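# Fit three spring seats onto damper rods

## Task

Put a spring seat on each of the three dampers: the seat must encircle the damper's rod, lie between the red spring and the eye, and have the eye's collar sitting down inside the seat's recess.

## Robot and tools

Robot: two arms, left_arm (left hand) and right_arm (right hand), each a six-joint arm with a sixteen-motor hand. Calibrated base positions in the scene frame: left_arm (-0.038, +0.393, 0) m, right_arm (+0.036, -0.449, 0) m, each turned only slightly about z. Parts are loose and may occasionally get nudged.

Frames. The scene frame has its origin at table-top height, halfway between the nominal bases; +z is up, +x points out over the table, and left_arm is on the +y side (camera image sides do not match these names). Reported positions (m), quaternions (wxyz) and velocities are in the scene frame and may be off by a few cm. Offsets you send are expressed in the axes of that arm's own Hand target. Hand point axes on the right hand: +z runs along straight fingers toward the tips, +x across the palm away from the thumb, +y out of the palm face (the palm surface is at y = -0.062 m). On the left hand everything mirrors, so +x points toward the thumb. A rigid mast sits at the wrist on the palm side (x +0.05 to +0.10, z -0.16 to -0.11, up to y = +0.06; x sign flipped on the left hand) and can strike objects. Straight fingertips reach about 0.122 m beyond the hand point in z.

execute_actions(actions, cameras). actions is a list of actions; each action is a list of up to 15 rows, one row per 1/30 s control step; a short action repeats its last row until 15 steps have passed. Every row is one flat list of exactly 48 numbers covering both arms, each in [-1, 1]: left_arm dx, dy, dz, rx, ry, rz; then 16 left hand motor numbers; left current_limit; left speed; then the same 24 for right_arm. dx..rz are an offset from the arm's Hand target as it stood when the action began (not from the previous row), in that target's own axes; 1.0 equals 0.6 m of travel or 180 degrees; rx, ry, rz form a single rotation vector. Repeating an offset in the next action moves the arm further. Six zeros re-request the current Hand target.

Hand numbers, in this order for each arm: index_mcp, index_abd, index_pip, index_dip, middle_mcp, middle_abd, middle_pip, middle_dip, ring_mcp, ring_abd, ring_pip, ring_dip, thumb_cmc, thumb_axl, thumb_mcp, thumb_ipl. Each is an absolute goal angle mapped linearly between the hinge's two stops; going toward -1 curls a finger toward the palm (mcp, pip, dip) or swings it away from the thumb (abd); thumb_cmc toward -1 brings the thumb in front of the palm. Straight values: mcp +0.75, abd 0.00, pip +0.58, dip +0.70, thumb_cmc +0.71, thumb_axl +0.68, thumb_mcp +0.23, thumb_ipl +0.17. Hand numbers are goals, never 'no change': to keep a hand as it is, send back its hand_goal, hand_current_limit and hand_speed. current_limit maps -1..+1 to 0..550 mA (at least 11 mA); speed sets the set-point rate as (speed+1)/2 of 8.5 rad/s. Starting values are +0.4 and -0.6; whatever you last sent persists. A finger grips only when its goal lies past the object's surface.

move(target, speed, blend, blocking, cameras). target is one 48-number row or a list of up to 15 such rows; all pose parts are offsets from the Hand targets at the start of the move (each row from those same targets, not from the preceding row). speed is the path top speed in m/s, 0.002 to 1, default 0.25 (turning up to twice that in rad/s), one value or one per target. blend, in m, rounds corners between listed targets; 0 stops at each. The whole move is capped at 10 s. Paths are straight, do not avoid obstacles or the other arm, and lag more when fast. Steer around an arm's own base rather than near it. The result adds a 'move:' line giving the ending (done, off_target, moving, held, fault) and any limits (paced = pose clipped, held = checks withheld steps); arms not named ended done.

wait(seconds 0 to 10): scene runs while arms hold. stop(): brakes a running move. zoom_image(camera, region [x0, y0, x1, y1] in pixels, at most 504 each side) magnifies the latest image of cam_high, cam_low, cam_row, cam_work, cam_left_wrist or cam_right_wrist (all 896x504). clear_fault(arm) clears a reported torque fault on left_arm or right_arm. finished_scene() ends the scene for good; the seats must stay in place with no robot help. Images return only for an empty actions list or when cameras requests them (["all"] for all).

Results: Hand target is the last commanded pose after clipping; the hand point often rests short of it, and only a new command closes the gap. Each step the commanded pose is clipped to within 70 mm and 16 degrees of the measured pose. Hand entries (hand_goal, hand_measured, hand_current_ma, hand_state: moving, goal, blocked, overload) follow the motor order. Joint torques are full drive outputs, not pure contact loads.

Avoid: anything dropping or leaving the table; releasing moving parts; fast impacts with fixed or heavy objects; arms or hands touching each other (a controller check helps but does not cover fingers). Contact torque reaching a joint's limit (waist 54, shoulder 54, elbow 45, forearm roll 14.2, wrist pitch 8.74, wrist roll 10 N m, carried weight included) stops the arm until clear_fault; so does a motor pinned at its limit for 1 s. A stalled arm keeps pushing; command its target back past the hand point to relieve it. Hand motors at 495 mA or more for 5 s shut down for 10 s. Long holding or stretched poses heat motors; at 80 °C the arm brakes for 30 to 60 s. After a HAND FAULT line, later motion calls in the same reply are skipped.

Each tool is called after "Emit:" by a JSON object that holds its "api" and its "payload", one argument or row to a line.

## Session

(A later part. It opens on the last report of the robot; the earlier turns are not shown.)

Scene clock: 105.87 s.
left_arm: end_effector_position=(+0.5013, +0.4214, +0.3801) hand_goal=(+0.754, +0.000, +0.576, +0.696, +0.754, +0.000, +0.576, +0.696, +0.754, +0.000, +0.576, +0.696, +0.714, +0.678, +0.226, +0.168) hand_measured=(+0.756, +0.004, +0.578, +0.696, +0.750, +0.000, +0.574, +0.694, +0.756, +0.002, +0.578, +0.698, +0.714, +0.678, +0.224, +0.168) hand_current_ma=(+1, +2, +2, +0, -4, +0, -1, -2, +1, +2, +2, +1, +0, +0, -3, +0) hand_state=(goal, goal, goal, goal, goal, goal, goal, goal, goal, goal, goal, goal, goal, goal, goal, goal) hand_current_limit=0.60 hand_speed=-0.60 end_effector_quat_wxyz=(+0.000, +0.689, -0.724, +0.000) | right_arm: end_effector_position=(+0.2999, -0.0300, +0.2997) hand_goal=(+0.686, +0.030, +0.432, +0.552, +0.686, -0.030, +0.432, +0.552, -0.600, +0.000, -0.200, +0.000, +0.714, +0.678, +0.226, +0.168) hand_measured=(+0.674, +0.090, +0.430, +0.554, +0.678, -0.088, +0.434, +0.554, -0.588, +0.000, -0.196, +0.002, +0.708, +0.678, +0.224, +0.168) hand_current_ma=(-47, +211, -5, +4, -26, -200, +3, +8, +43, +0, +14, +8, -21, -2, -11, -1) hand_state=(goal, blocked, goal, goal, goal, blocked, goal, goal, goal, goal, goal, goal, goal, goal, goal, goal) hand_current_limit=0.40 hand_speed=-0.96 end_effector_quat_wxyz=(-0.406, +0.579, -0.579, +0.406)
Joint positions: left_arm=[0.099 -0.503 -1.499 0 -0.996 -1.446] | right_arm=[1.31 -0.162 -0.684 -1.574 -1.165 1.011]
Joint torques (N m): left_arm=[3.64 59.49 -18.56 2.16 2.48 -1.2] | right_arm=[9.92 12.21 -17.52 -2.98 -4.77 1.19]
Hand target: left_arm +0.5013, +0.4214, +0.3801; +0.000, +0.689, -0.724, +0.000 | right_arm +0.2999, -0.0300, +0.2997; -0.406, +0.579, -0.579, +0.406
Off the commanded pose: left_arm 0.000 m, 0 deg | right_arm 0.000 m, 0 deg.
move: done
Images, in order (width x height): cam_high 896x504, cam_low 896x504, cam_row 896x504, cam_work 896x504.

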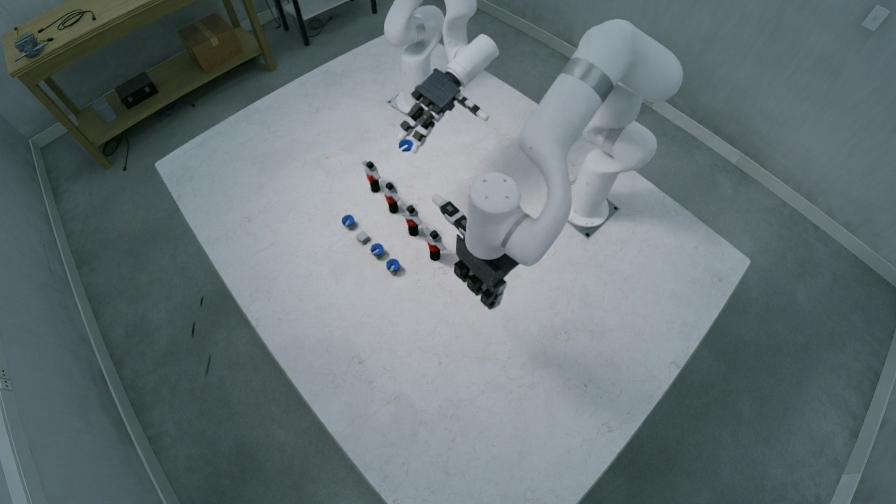

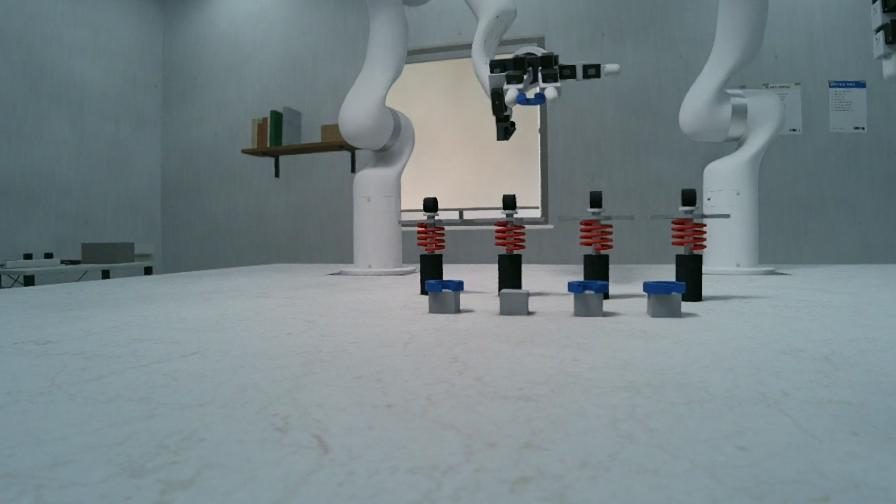

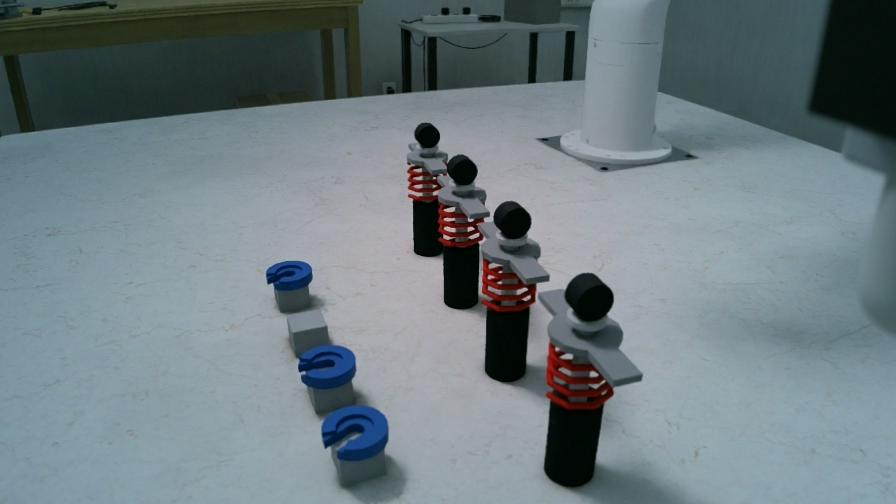

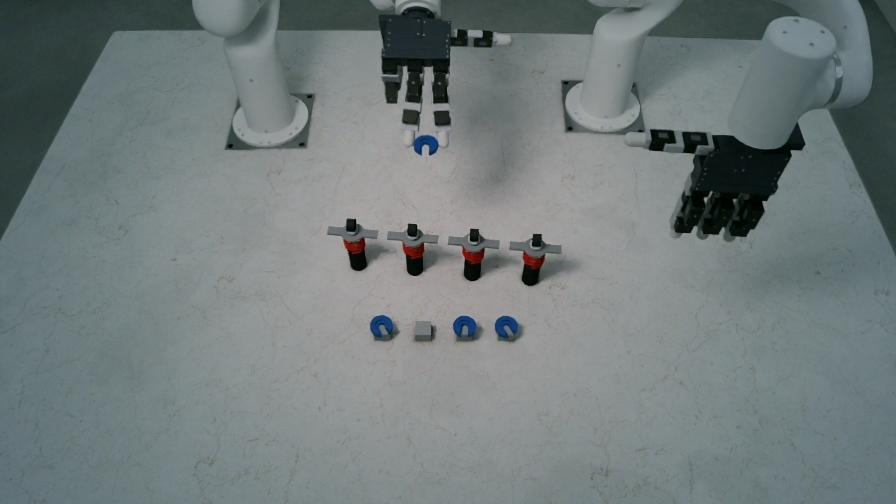

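Emit:
{"api": "move", "payload": {
  "target": [0.4299,0.0920,0.1335,0,0,0, 0.754,0,0.576,0.696, 1,0,1,1, 0.754,0,0.576,0.696, 0.714,0.678,0.226,0.168, 0.6,-0.6, 0,0,0,0,0,0, 0.685,0.03,0.431,0.551, 0.685,-0.03,0.431,0.551, -0.6,0,-0.2,0.0, 0.714,0.678,0.226,0.168, 0.4,-0.96],
  "speed": 0.2,
  "cameras": ["cam_low","cam_work","cam_row","cam_high"]
}}

Emit:
{"api": "zoom_image", "payload": {
  "camera": "cam_low",
  "region": [480, 40, 640, 150]
}}

Emit:
{"api": "zoom_image", "payload": {
  "camera": "cam_low",
  "region": [580, 120, 780, 300]
}}

Emit:
{"api": "zoom_image", "payload": {
  "camera": "cam_row",
  "region": [440, 180, 740, 420]
}}

Scene clock: 108.10 s.
left_arm: end_effector_position=(+0.4334, +0.1666, +0.3001) hand_goal=(+0.754, +0.000, +0.576, +0.696, +1.000, +0.000, +1.000, +1.000, +0.754, +0.000, +0.576, +0.696, +0.714, +0.678, +0.226, +0.168) hand_measured=(+0.754, +0.002, +0.578, +0.696, +0.990, +0.000, +0.992, +0.996, +0.754, +0.002, +0.578, +0.698, +0.714, +0.678, +0.224, +0.168) hand_current_ma=(+0, +2, +2, +0, -15, +0, -9, -3, +0, +2, +1, +1, +0, +0, -3, +0) hand_state=(goal, goal, goal, goal, goal, goal, goal, goal, goal, goal, goal, goal, goal, goal, goal, goal) hand_current_limit=0.60 hand_speed=-0.60 end_effector_quat_wxyz=(+0.000, +0.689, -0.724, +0.000) | right_arm: end_effector_position=(+0.2999, -0.0300, +0.2997) hand_goal=(+0.686, +0.030, +0.432, +0.552, +0.686, -0.030, +0.432, +0.552, -0.600, +0.000, -0.200, +0.000, +0.714, +0.678, +0.226, +0.168) hand_measured=(+0.674, +0.090, +0.430, +0.554, +0.678, -0.088, +0.434, +0.554, -0.588, +0.000, -0.196, +0.002, +0.708, +0.678, +0.224, +0.168) hand_current_ma=(-47, +211, -5, +4, -26, -200, +3, +8, +43, +0, +14, +8, -21, -2, -11, -1) hand_state=(goal, blocked, goal, goal, goal, blocked, goal, goal, goal, goal, goal, goal, goal, goal, goal, goal) hand_current_limit=0.40 hand_speed=-0.96 end_effector_quat_wxyz=(-0.406, +0.579, -0.579, +0.406)
Joint positions: left_arm=[-0.333 -0.492 -1.295 -0.001 -0.804 -1.878] | right_arm=[1.31 -0.162 -0.684 -1.574 -1.166 1.011]
Joint torques (N m): left_arm=[-10.28 37.41 -28.13 2.03 2.93 -1.05] | right_arm=[9.65 11.84 -17.66 1.19 -4.55 1.03]
Hand target: left_arm +0.4334, +0.1665, +0.3001; +0.000, +0.689, -0.724, +0.000 | right_arm +0.2999, -0.0300, +0.2997; -0.406, +0.579, -0.579, +0.406
Off the commanded pose: left_arm 0.000 m, 0 deg | right_arm 0.000 m, 0 deg.
move: done
Images, in order (width x height): cam_high 896x504, cam_low 896x504, cam_row 896x504, cam_work 896x504.

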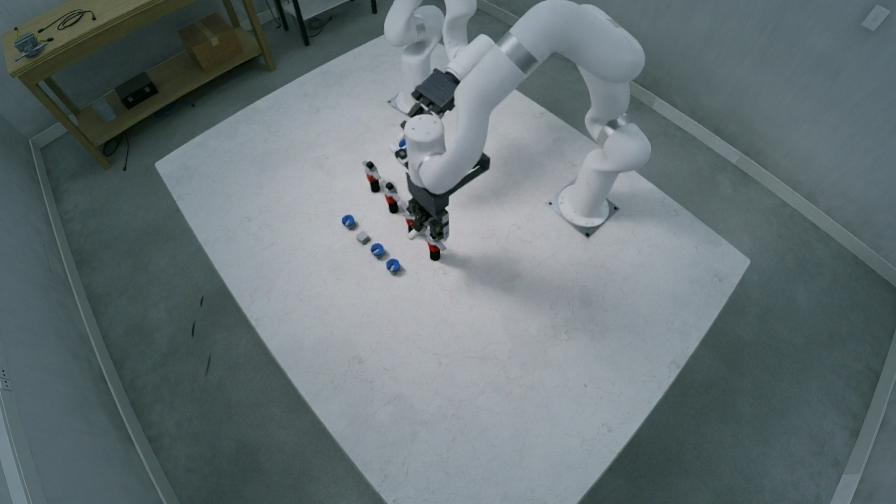

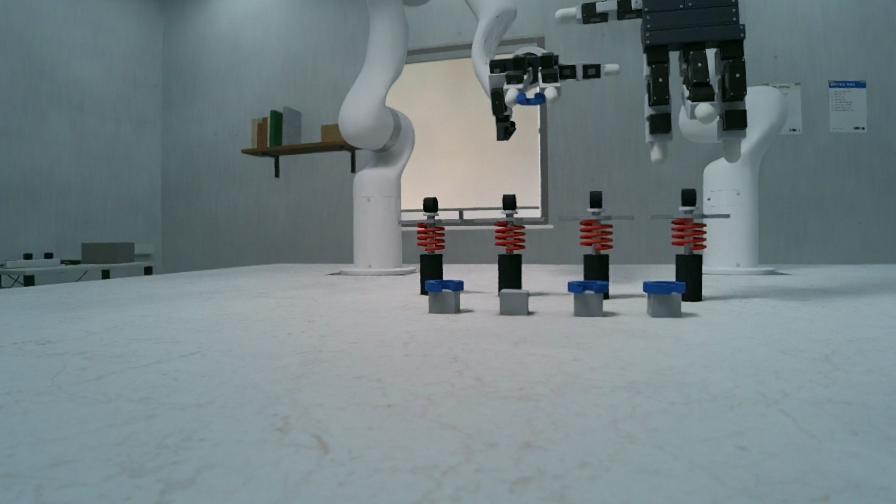

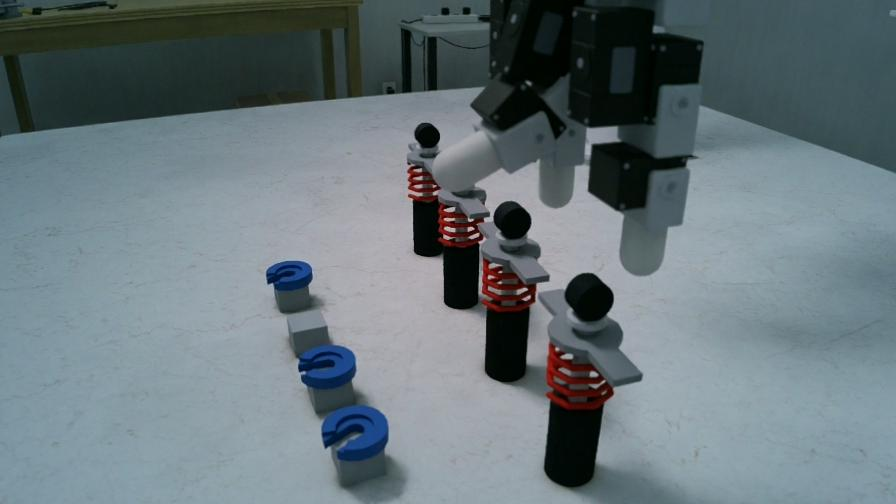

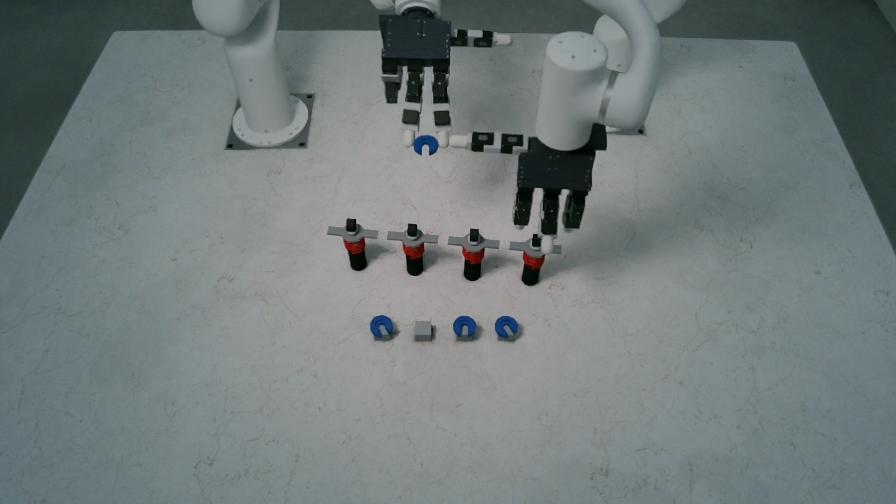

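Scaled by 3.150.

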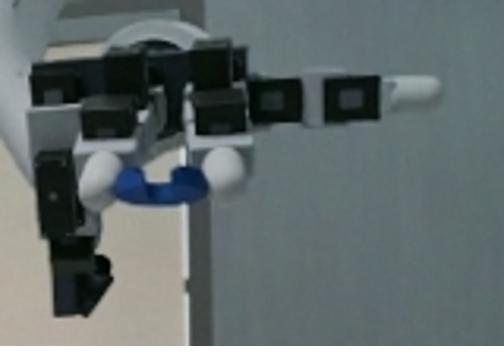

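Scaled by 2.520.

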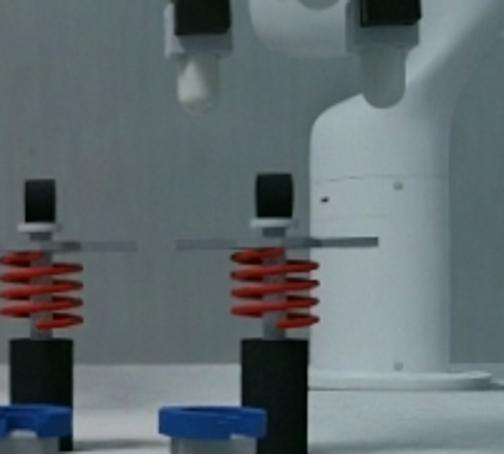

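Scaled by 1.680.

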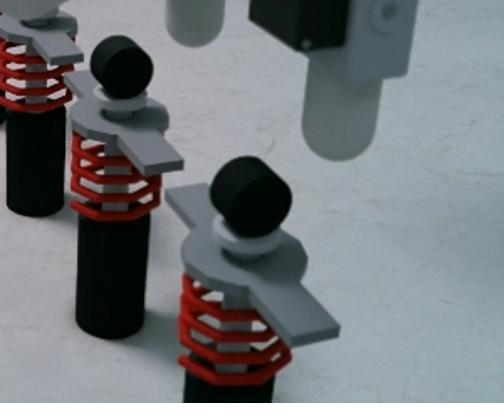

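Emit:
{"api": "move", "payload": {
  "target": [0.0108,-0.0005,0.075,0,0,0, 0.754,0,0.576,0.696, 1,0,1,1, 0.754,0,0.576,0.696, 0.714,0.678,0.226,0.168, 0.6,-0.6, 0,0,0,0,0,0, 0.685,0.03,0.431,0.551, 0.685,-0.03,0.431,0.551, -0.6,0,-0.2,0.0, 0.714,0.678,0.226,0.168, 0.4,-0.96],
  "speed": 0.1,
  "cameras": ["cam_low","cam_work","cam_row"]
}}

Emit:
{"api": "zoom_image", "payload": {
  "camera": "cam_low",
  "region": [620, 140, 760, 260]
}}

Emit:
{"api": "zoom_image", "payload": {
  "camera": "cam_row",
  "region": [460, 220, 700, 420]
}}

Emit:
{"api": "zoom_image", "payload": {
  "camera": "cam_work",
  "region": [480, 180, 640, 300]
}}

Scene clock: 109.30 s.
left_arm: end_effector_position=(+0.4333, +0.1600, +0.2551) hand_goal=(+0.754, +0.000, +0.576, +0.696, +1.000, +0.000, +1.000, +1.000, +0.754, +0.000, +0.576, +0.696, +0.714, +0.678, +0.226, +0.168) hand_measured=(+0.754, +0.002, +0.578, +0.696, +0.990, +0.000, +0.992, +0.996, +0.754, +0.002, +0.578, +0.698, +0.714, +0.678, +0.224, +0.168) hand_current_ma=(+0, +2, +2, +0, -15, +0, -8, -3, +0, +2, +1, +1, +0, +0, -3, +0) hand_state=(goal, goal, goal, goal, goal, goal, goal, goal, goal, goal, goal, goal, goal, goal, goal, goal) hand_current_limit=0.60 hand_speed=-0.60 end_effector_quat_wxyz=(+0.000, +0.689, -0.724, +0.000) | right_arm: end_effector_position=(+0.2999, -0.0300, +0.2997) hand_goal=(+0.686, +0.030, +0.432, +0.552, +0.686, -0.030, +0.432, +0.552, -0.600, +0.000, -0.200, +0.000, +0.714, +0.678, +0.226, +0.168) hand_measured=(+0.674, +0.090, +0.430, +0.554, +0.678, -0.088, +0.434, +0.554, -0.588, +0.000, -0.196, +0.002, +0.708, +0.678, +0.224, +0.168) hand_current_ma=(-47, +211, -5, +4, -26, -200, +3, +8, +43, +0, +14, +8, -21, -2, -11, -1) hand_state=(goal, blocked, goal, goal, goal, blocked, goal, goal, goal, goal, goal, goal, goal, goal, goal, goal) hand_current_limit=0.40 hand_speed=-0.96 end_effector_quat_wxyz=(-0.406, +0.579, -0.579, +0.406)
Joint positions: left_arm=[-0.343 -0.549 -1.269 -0.001 -0.72 -1.888] | right_arm=[1.31 -0.162 -0.684 -1.574 -1.166 1.011]
Joint torques (N m): left_arm=[-10.68 39.56 -17.13 -1.44 2.68 -1.41] | right_arm=[8.84 11.41 -17.86 0.7 -4.57 1.14]
Hand target: left_arm +0.4333, +0.1600, +0.2551; +0.000, +0.689, -0.724, +0.000 | right_arm +0.2999, -0.0300, +0.2997; -0.406, +0.579, -0.579, +0.406
Off the commanded pose: left_arm 0.000 m, 0 deg | right_arm 0.000 m, 0 deg.
move: done
Images, in order (width x height): cam_low 896x504, cam_row 896x504, cam_work 896x504.

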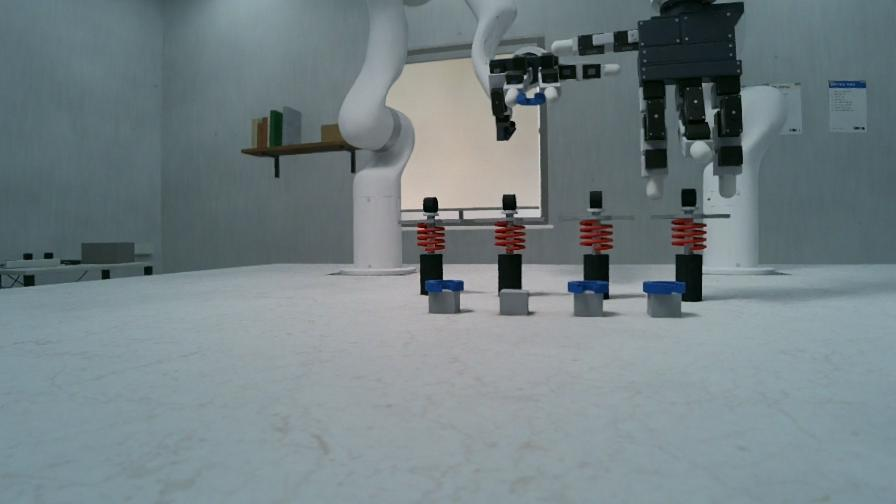

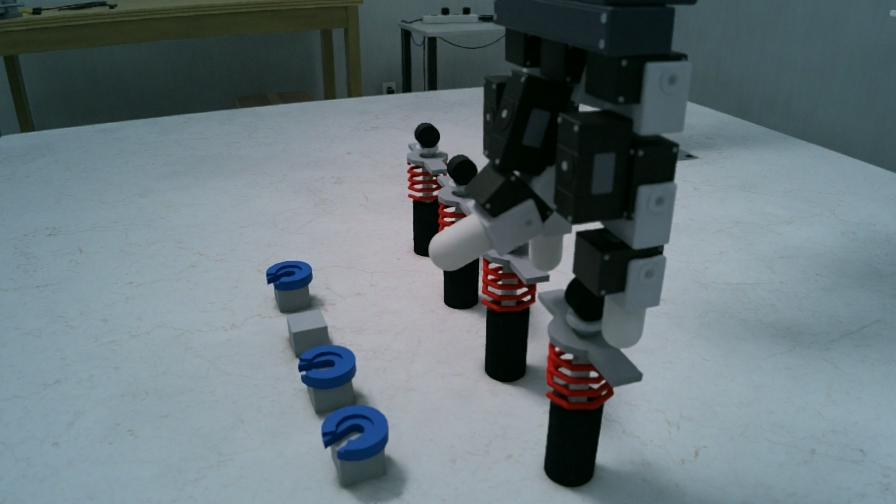

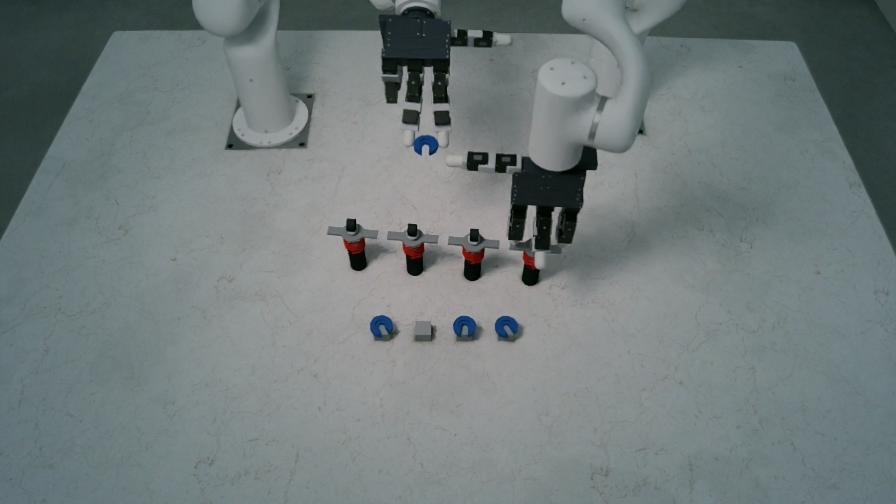

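Scaled by 3.600.

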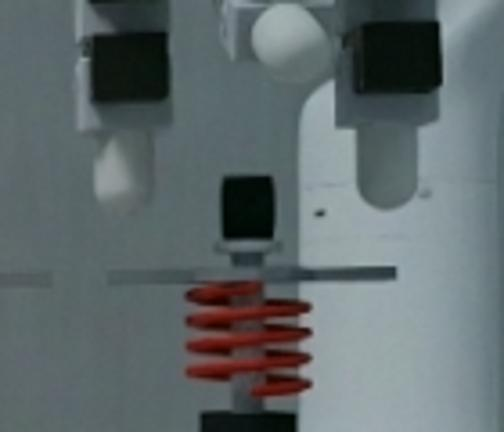

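Scaled by 2.100.

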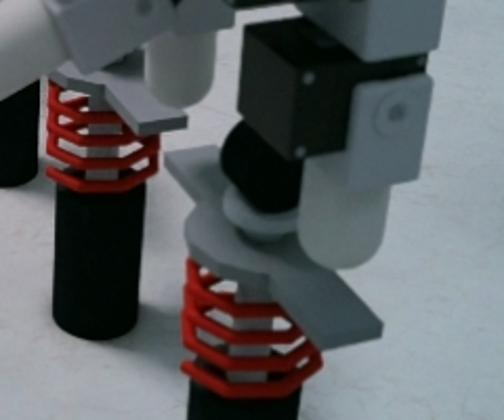

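Scaled by 3.150.

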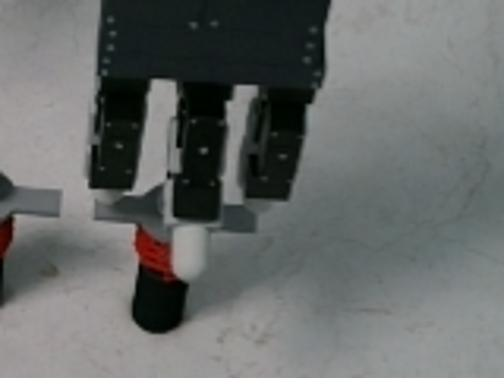

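Emit:
{"api": "move", "payload": {
  "target": [
    [0.005,-0.0011,0.0293,0,0,0, 0.754,0,0.576,0.696, 1,0,1,1, 0.754,0,0.576,0.696, 0.714,0.678,0.226,0.168, 0.6,-0.6, 0,0.2585,0.0940,0,0,0, 0.685,0.03,0.431,0.551, 0.685,-0.03,0.431,0.551, -0.6,0,-0.2,0.0, 0.714,0.678,0.226,0.168, 0.4,-0.96],
    [0.005,-0.0011,0.0293,0,0,0, 0.754,0,0.576,0.696, 1,0,1,1, 0.754,0,0.576,0.696, 0.714,0.678,0.226,0.168, 0.6,-0.6, -0.36,0.2625,0.1026,0,0,0, 0.685,0.03,0.431,0.551, 0.685,-0.03,0.431,0.551, -0.6,0,-0.2,0.0, 0.714,0.678,0.226,0.168, 0.4,-0.96]
  ],
  "speed": 0.15,
  "blend": 0.02,
  "cameras": ["cam_low","cam_work","cam_row","cam_high"]
}}

Emit:
{"api": "zoom_image", "payload": {
  "camera": "cam_low",
  "region": [620, 140, 760, 260]
}}

Emit:
{"api": "zoom_image", "payload": {
  "camera": "cam_row",
  "region": [460, 220, 700, 420]
}}

Emit:
{"api": "zoom_image", "payload": {
  "camera": "cam_work",
  "region": [480, 140, 640, 300]
}}

Scene clock: 113.37 s.
left_arm: end_effector_position=(+0.4338, +0.1570, +0.2375) hand_goal=(+0.754, +0.000, +0.576, +0.696, +1.000, +0.000, +1.000, +1.000, +0.754, +0.000, +0.576, +0.696, +0.714, +0.678, +0.226, +0.168) hand_measured=(+0.754, +0.002, +0.578, +0.696, +0.990, +0.000, +0.992, +0.996, +0.754, +0.002, +0.578, +0.698, +0.714, +0.678, +0.224, +0.168) hand_current_ma=(+0, +2, +2, +0, -15, +0, -8, -3, +0, +2, +1, +1, +0, +0, -3, +0) hand_state=(goal, goal, goal, goal, goal, goal, goal, goal, goal, goal, goal, goal, goal, goal, goal, goal) hand_current_limit=0.60 hand_speed=-0.60 end_effector_quat_wxyz=(+0.000, +0.689, -0.724, +0.000) | right_arm: end_effector_position=(+0.3041, +0.1859, +0.1306) hand_goal=(+0.686, +0.030, +0.432, +0.552, +0.686, -0.030, +0.432, +0.552, -0.600, +0.000, -0.200, +0.000, +0.714, +0.678, +0.226, +0.168) hand_measured=(+0.672, +0.090, +0.430, +0.554, +0.678, -0.088, +0.434, +0.554, -0.588, +0.000, -0.196, +0.002, +0.708, +0.678, +0.224, +0.168) hand_current_ma=(-50, +211, -5, +4, -28, -200, +3, +8, +43, +0, +14, +8, -22, -2, -11, -1) hand_state=(goal, blocked, goal, goal, goal, blocked, goal, goal, goal, goal, goal, goal, goal, goal, goal, goal) hand_current_limit=0.40 hand_speed=-0.96 end_effector_quat_wxyz=(-0.406, +0.579, -0.579, +0.406)
Joint positions: left_arm=[-0.347 -0.575 -1.264 -0.001 -0.689 -1.893] | right_arm=[1.377 -0.892 -1.326 -1.55 -1.196 1.107]
Joint torques (N m): left_arm=[-13.13 38.39 -15.23 -2.27 2.63 -1.24] | right_arm=[9.15 31.98 -28.8 2.56 -4.69 -0.81]
Hand target: left_arm +0.4338, +0.1570, +0.2375; +0.000, +0.689, -0.724, +0.000 | right_arm +0.3041, +0.1859, +0.1305; -0.406, +0.579, -0.579, +0.406
Off the commanded pose: left_arm 0.000 m, 0 deg | right_arm 0.000 m, 0 deg.
move: done
Images, in order (width x height): cam_high 896x504, cam_low 896x504, cam_row 896x504, cam_work 896x504.

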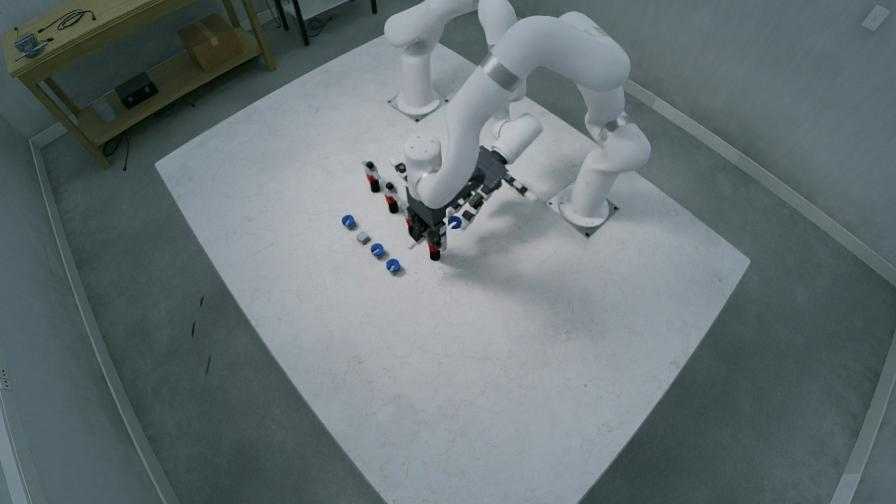

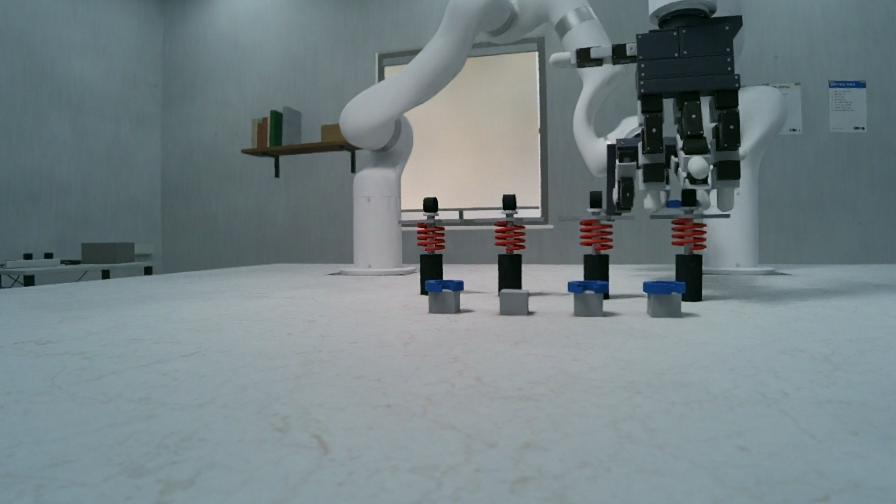

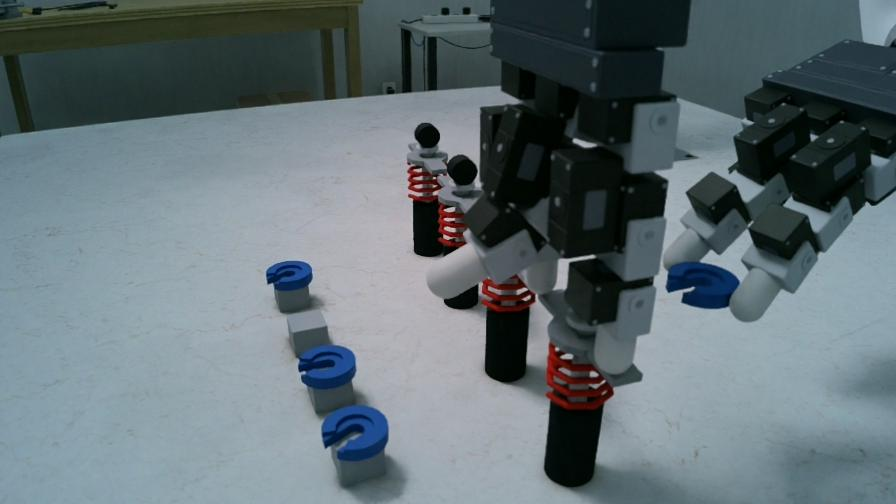

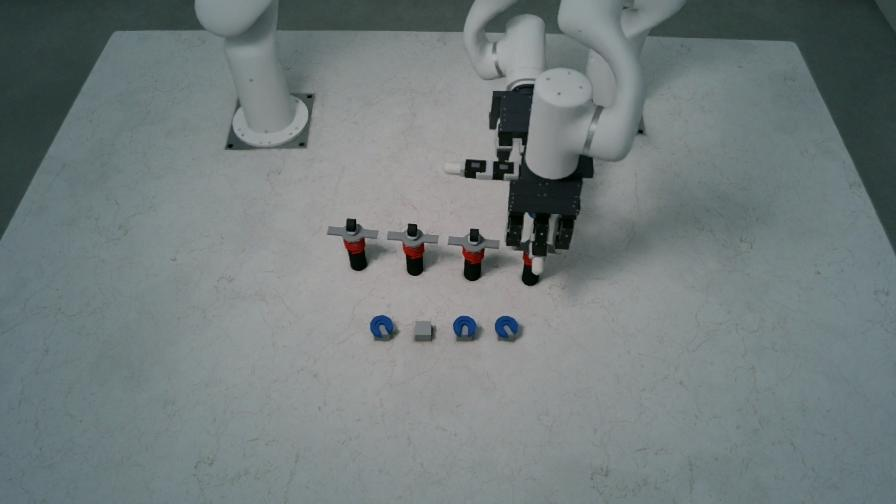

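Scaled by 3.600.

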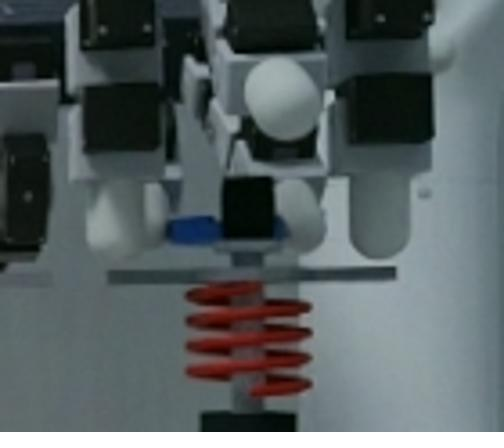

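Scaled by 2.100.

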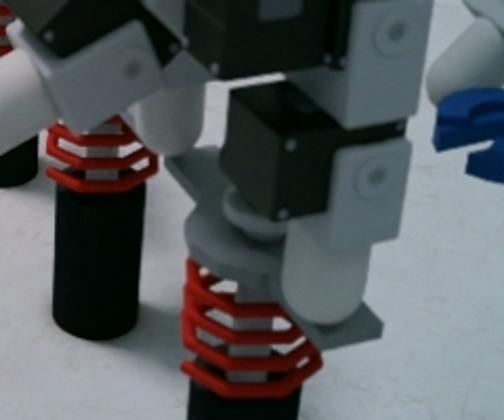

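Scaled by 3.150.

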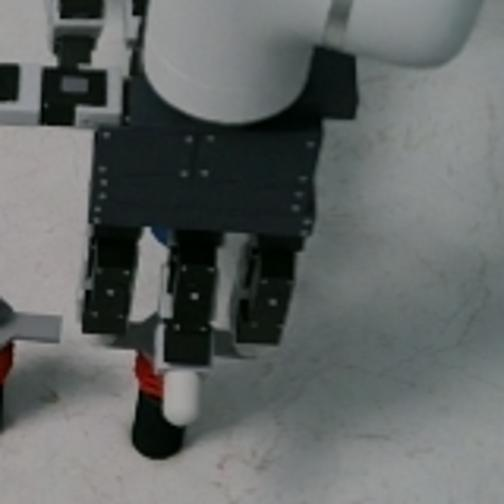

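Emit:
{"api": "wait", "payload": {
  "seconds": 0.1,
  "cameras": ["cam_left_wrist","cam_right_wrist","cam_low","cam_row","cam_high","cam_work"]
}}

Emit:
{"api": "zoom_image", "payload": {
  "camera": "cam_high",
  "region": [380, 180, 500, 270]
}}

Emit:
{"api": "zoom_image", "payload": {
  "camera": "cam_row",
  "region": [540, 220, 800, 420]
}}

Scene clock: 114.30 s.
left_arm: end_effector_position=(+0.4338, +0.1570, +0.2375) hand_goal=(+0.754, +0.000, +0.576, +0.696, +1.000, +0.000, +1.000, +1.000, +0.754, +0.000, +0.576, +0.696, +0.714, +0.678, +0.226, +0.168) hand_measured=(+0.754, +0.002, +0.578, +0.696, +0.990, +0.000, +0.992, +0.996, +0.754, +0.002, +0.578, +0.698, +0.714, +0.678, +0.224, +0.168) hand_current_ma=(+0, +2, +2, +0, -15, +0, -8, -3, +0, +2, +1, +1, +0, +0, -3, +0) hand_state=(goal, goal, goal, goal, goal, goal, goal, goal, goal, goal, goal, goal, goal, goal, goal, goal) hand_current_limit=0.60 hand_speed=-0.60 end_effector_quat_wxyz=(+0.000, +0.689, -0.724, +0.000) | right_arm: end_effector_position=(+0.3041, +0.1859, +0.1305) hand_goal=(+0.686, +0.030, +0.432, +0.552, +0.686, -0.030, +0.432, +0.552, -0.600, +0.000, -0.200, +0.000, +0.714, +0.678, +0.226, +0.168) hand_measured=(+0.672, +0.090, +0.430, +0.554, +0.678, -0.088, +0.434, +0.554, -0.588, +0.000, -0.196, +0.002, +0.708, +0.678, +0.224, +0.168) hand_current_ma=(-50, +211, -5, +4, -28, -200, +3, +8, +43, +0, +14, +8, -22, -2, -11, -1) hand_state=(goal, blocked, goal, goal, goal, blocked, goal, goal, goal, goal, goal, goal, goal, goal, goal, goal) hand_current_limit=0.40 hand_speed=-0.96 end_effector_quat_wxyz=(-0.406, +0.579, -0.579, +0.406)
Joint positions: left_arm=[-0.347 -0.575 -1.264 -0.001 -0.689 -1.893] | right_arm=[1.377 -0.892 -1.326 -1.55 -1.196 1.107]
Joint torques (N m): left_arm=[-10.54 39.1 -16.22 -1.97 3.01 -1.28] | right_arm=[8.65 29.83 -29.13 2.45 -4.62 -0.72]
Hand target: left_arm +0.4338, +0.1570, +0.2375; +0.000, +0.689, -0.724, +0.000 | right_arm +0.3041, +0.1859, +0.1305; -0.406, +0.579, -0.579, +0.406
Off the commanded pose: left_arm 0.000 m, 0 deg | right_arm 0.000 m, 0 deg.
wait: 0.10 s; at rest from the start

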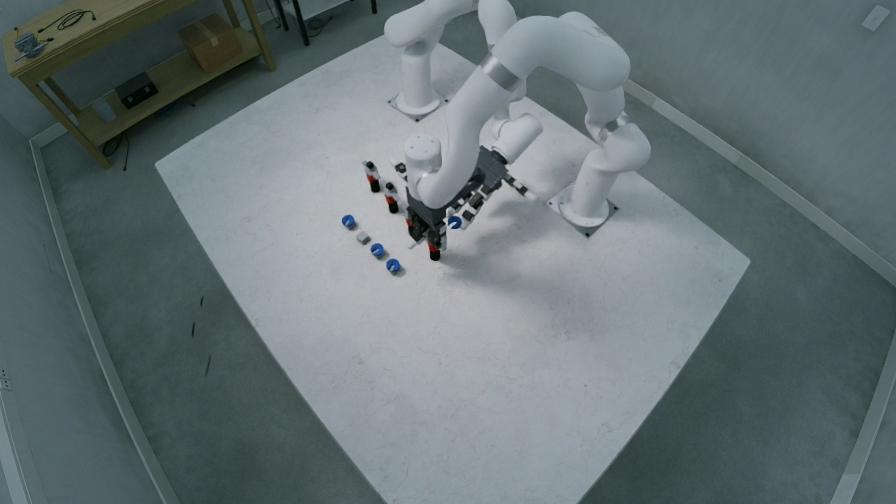

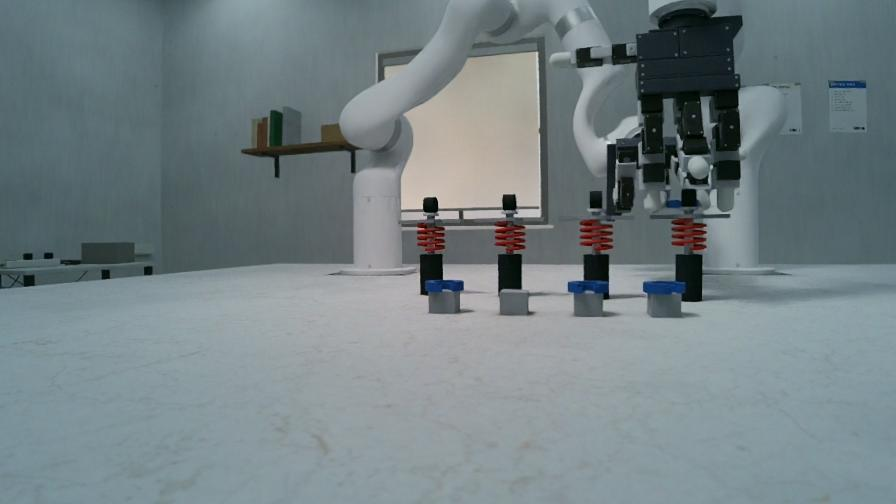

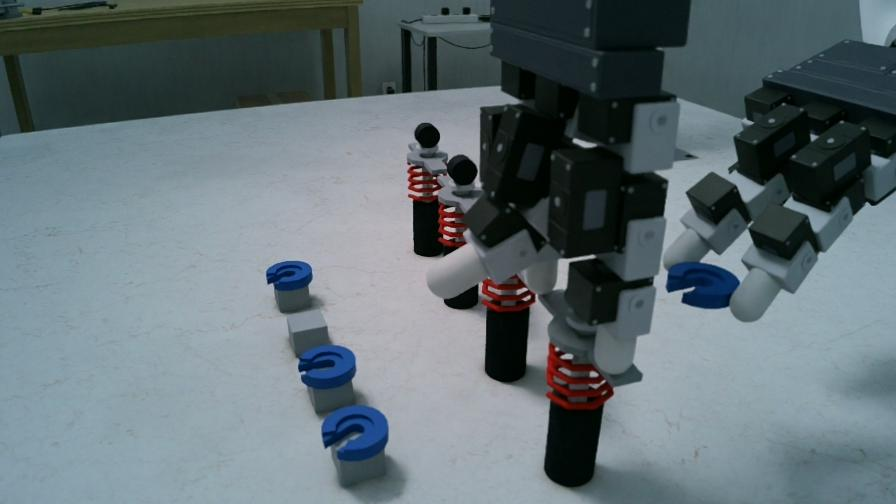

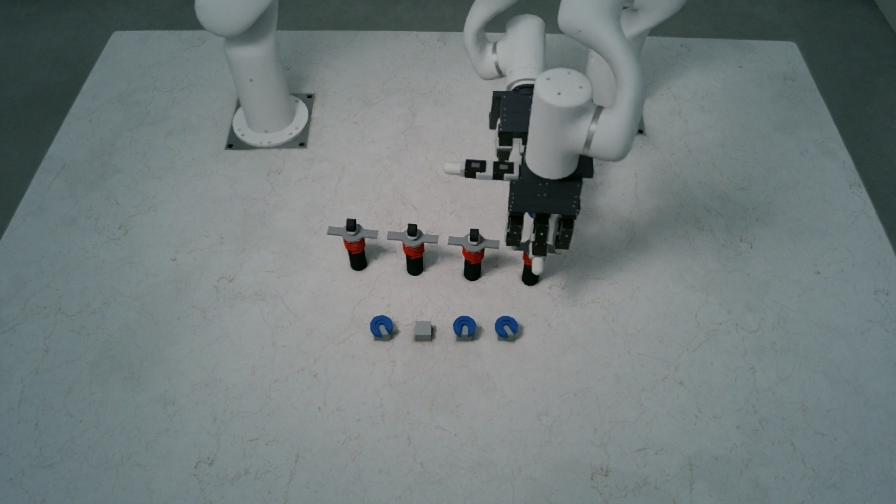

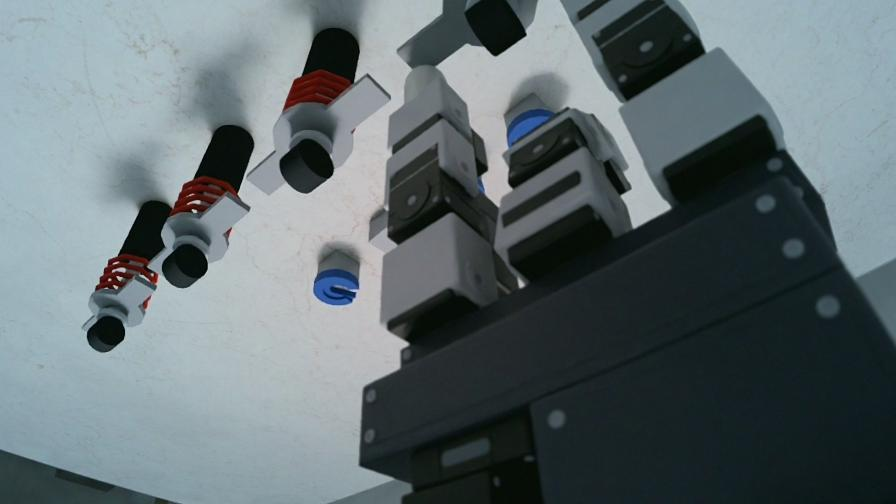

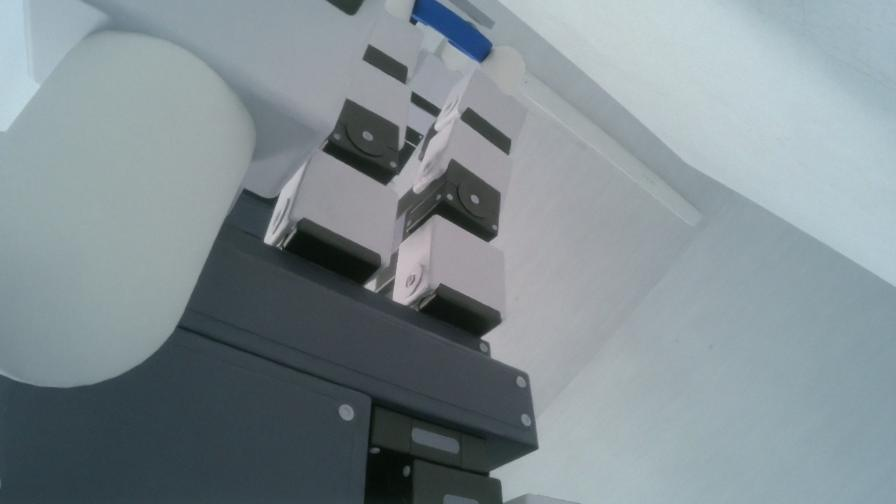

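Scaled by 4.200.

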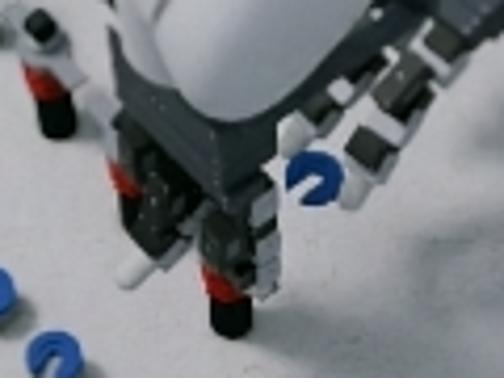

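Scaled by 1.938.

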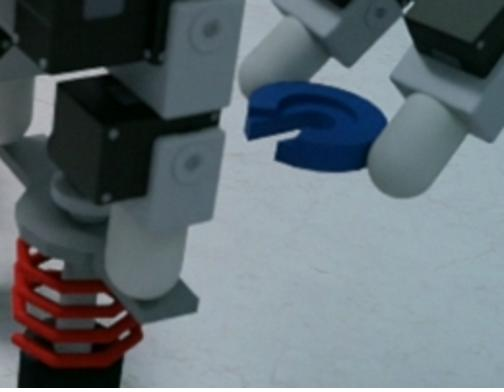

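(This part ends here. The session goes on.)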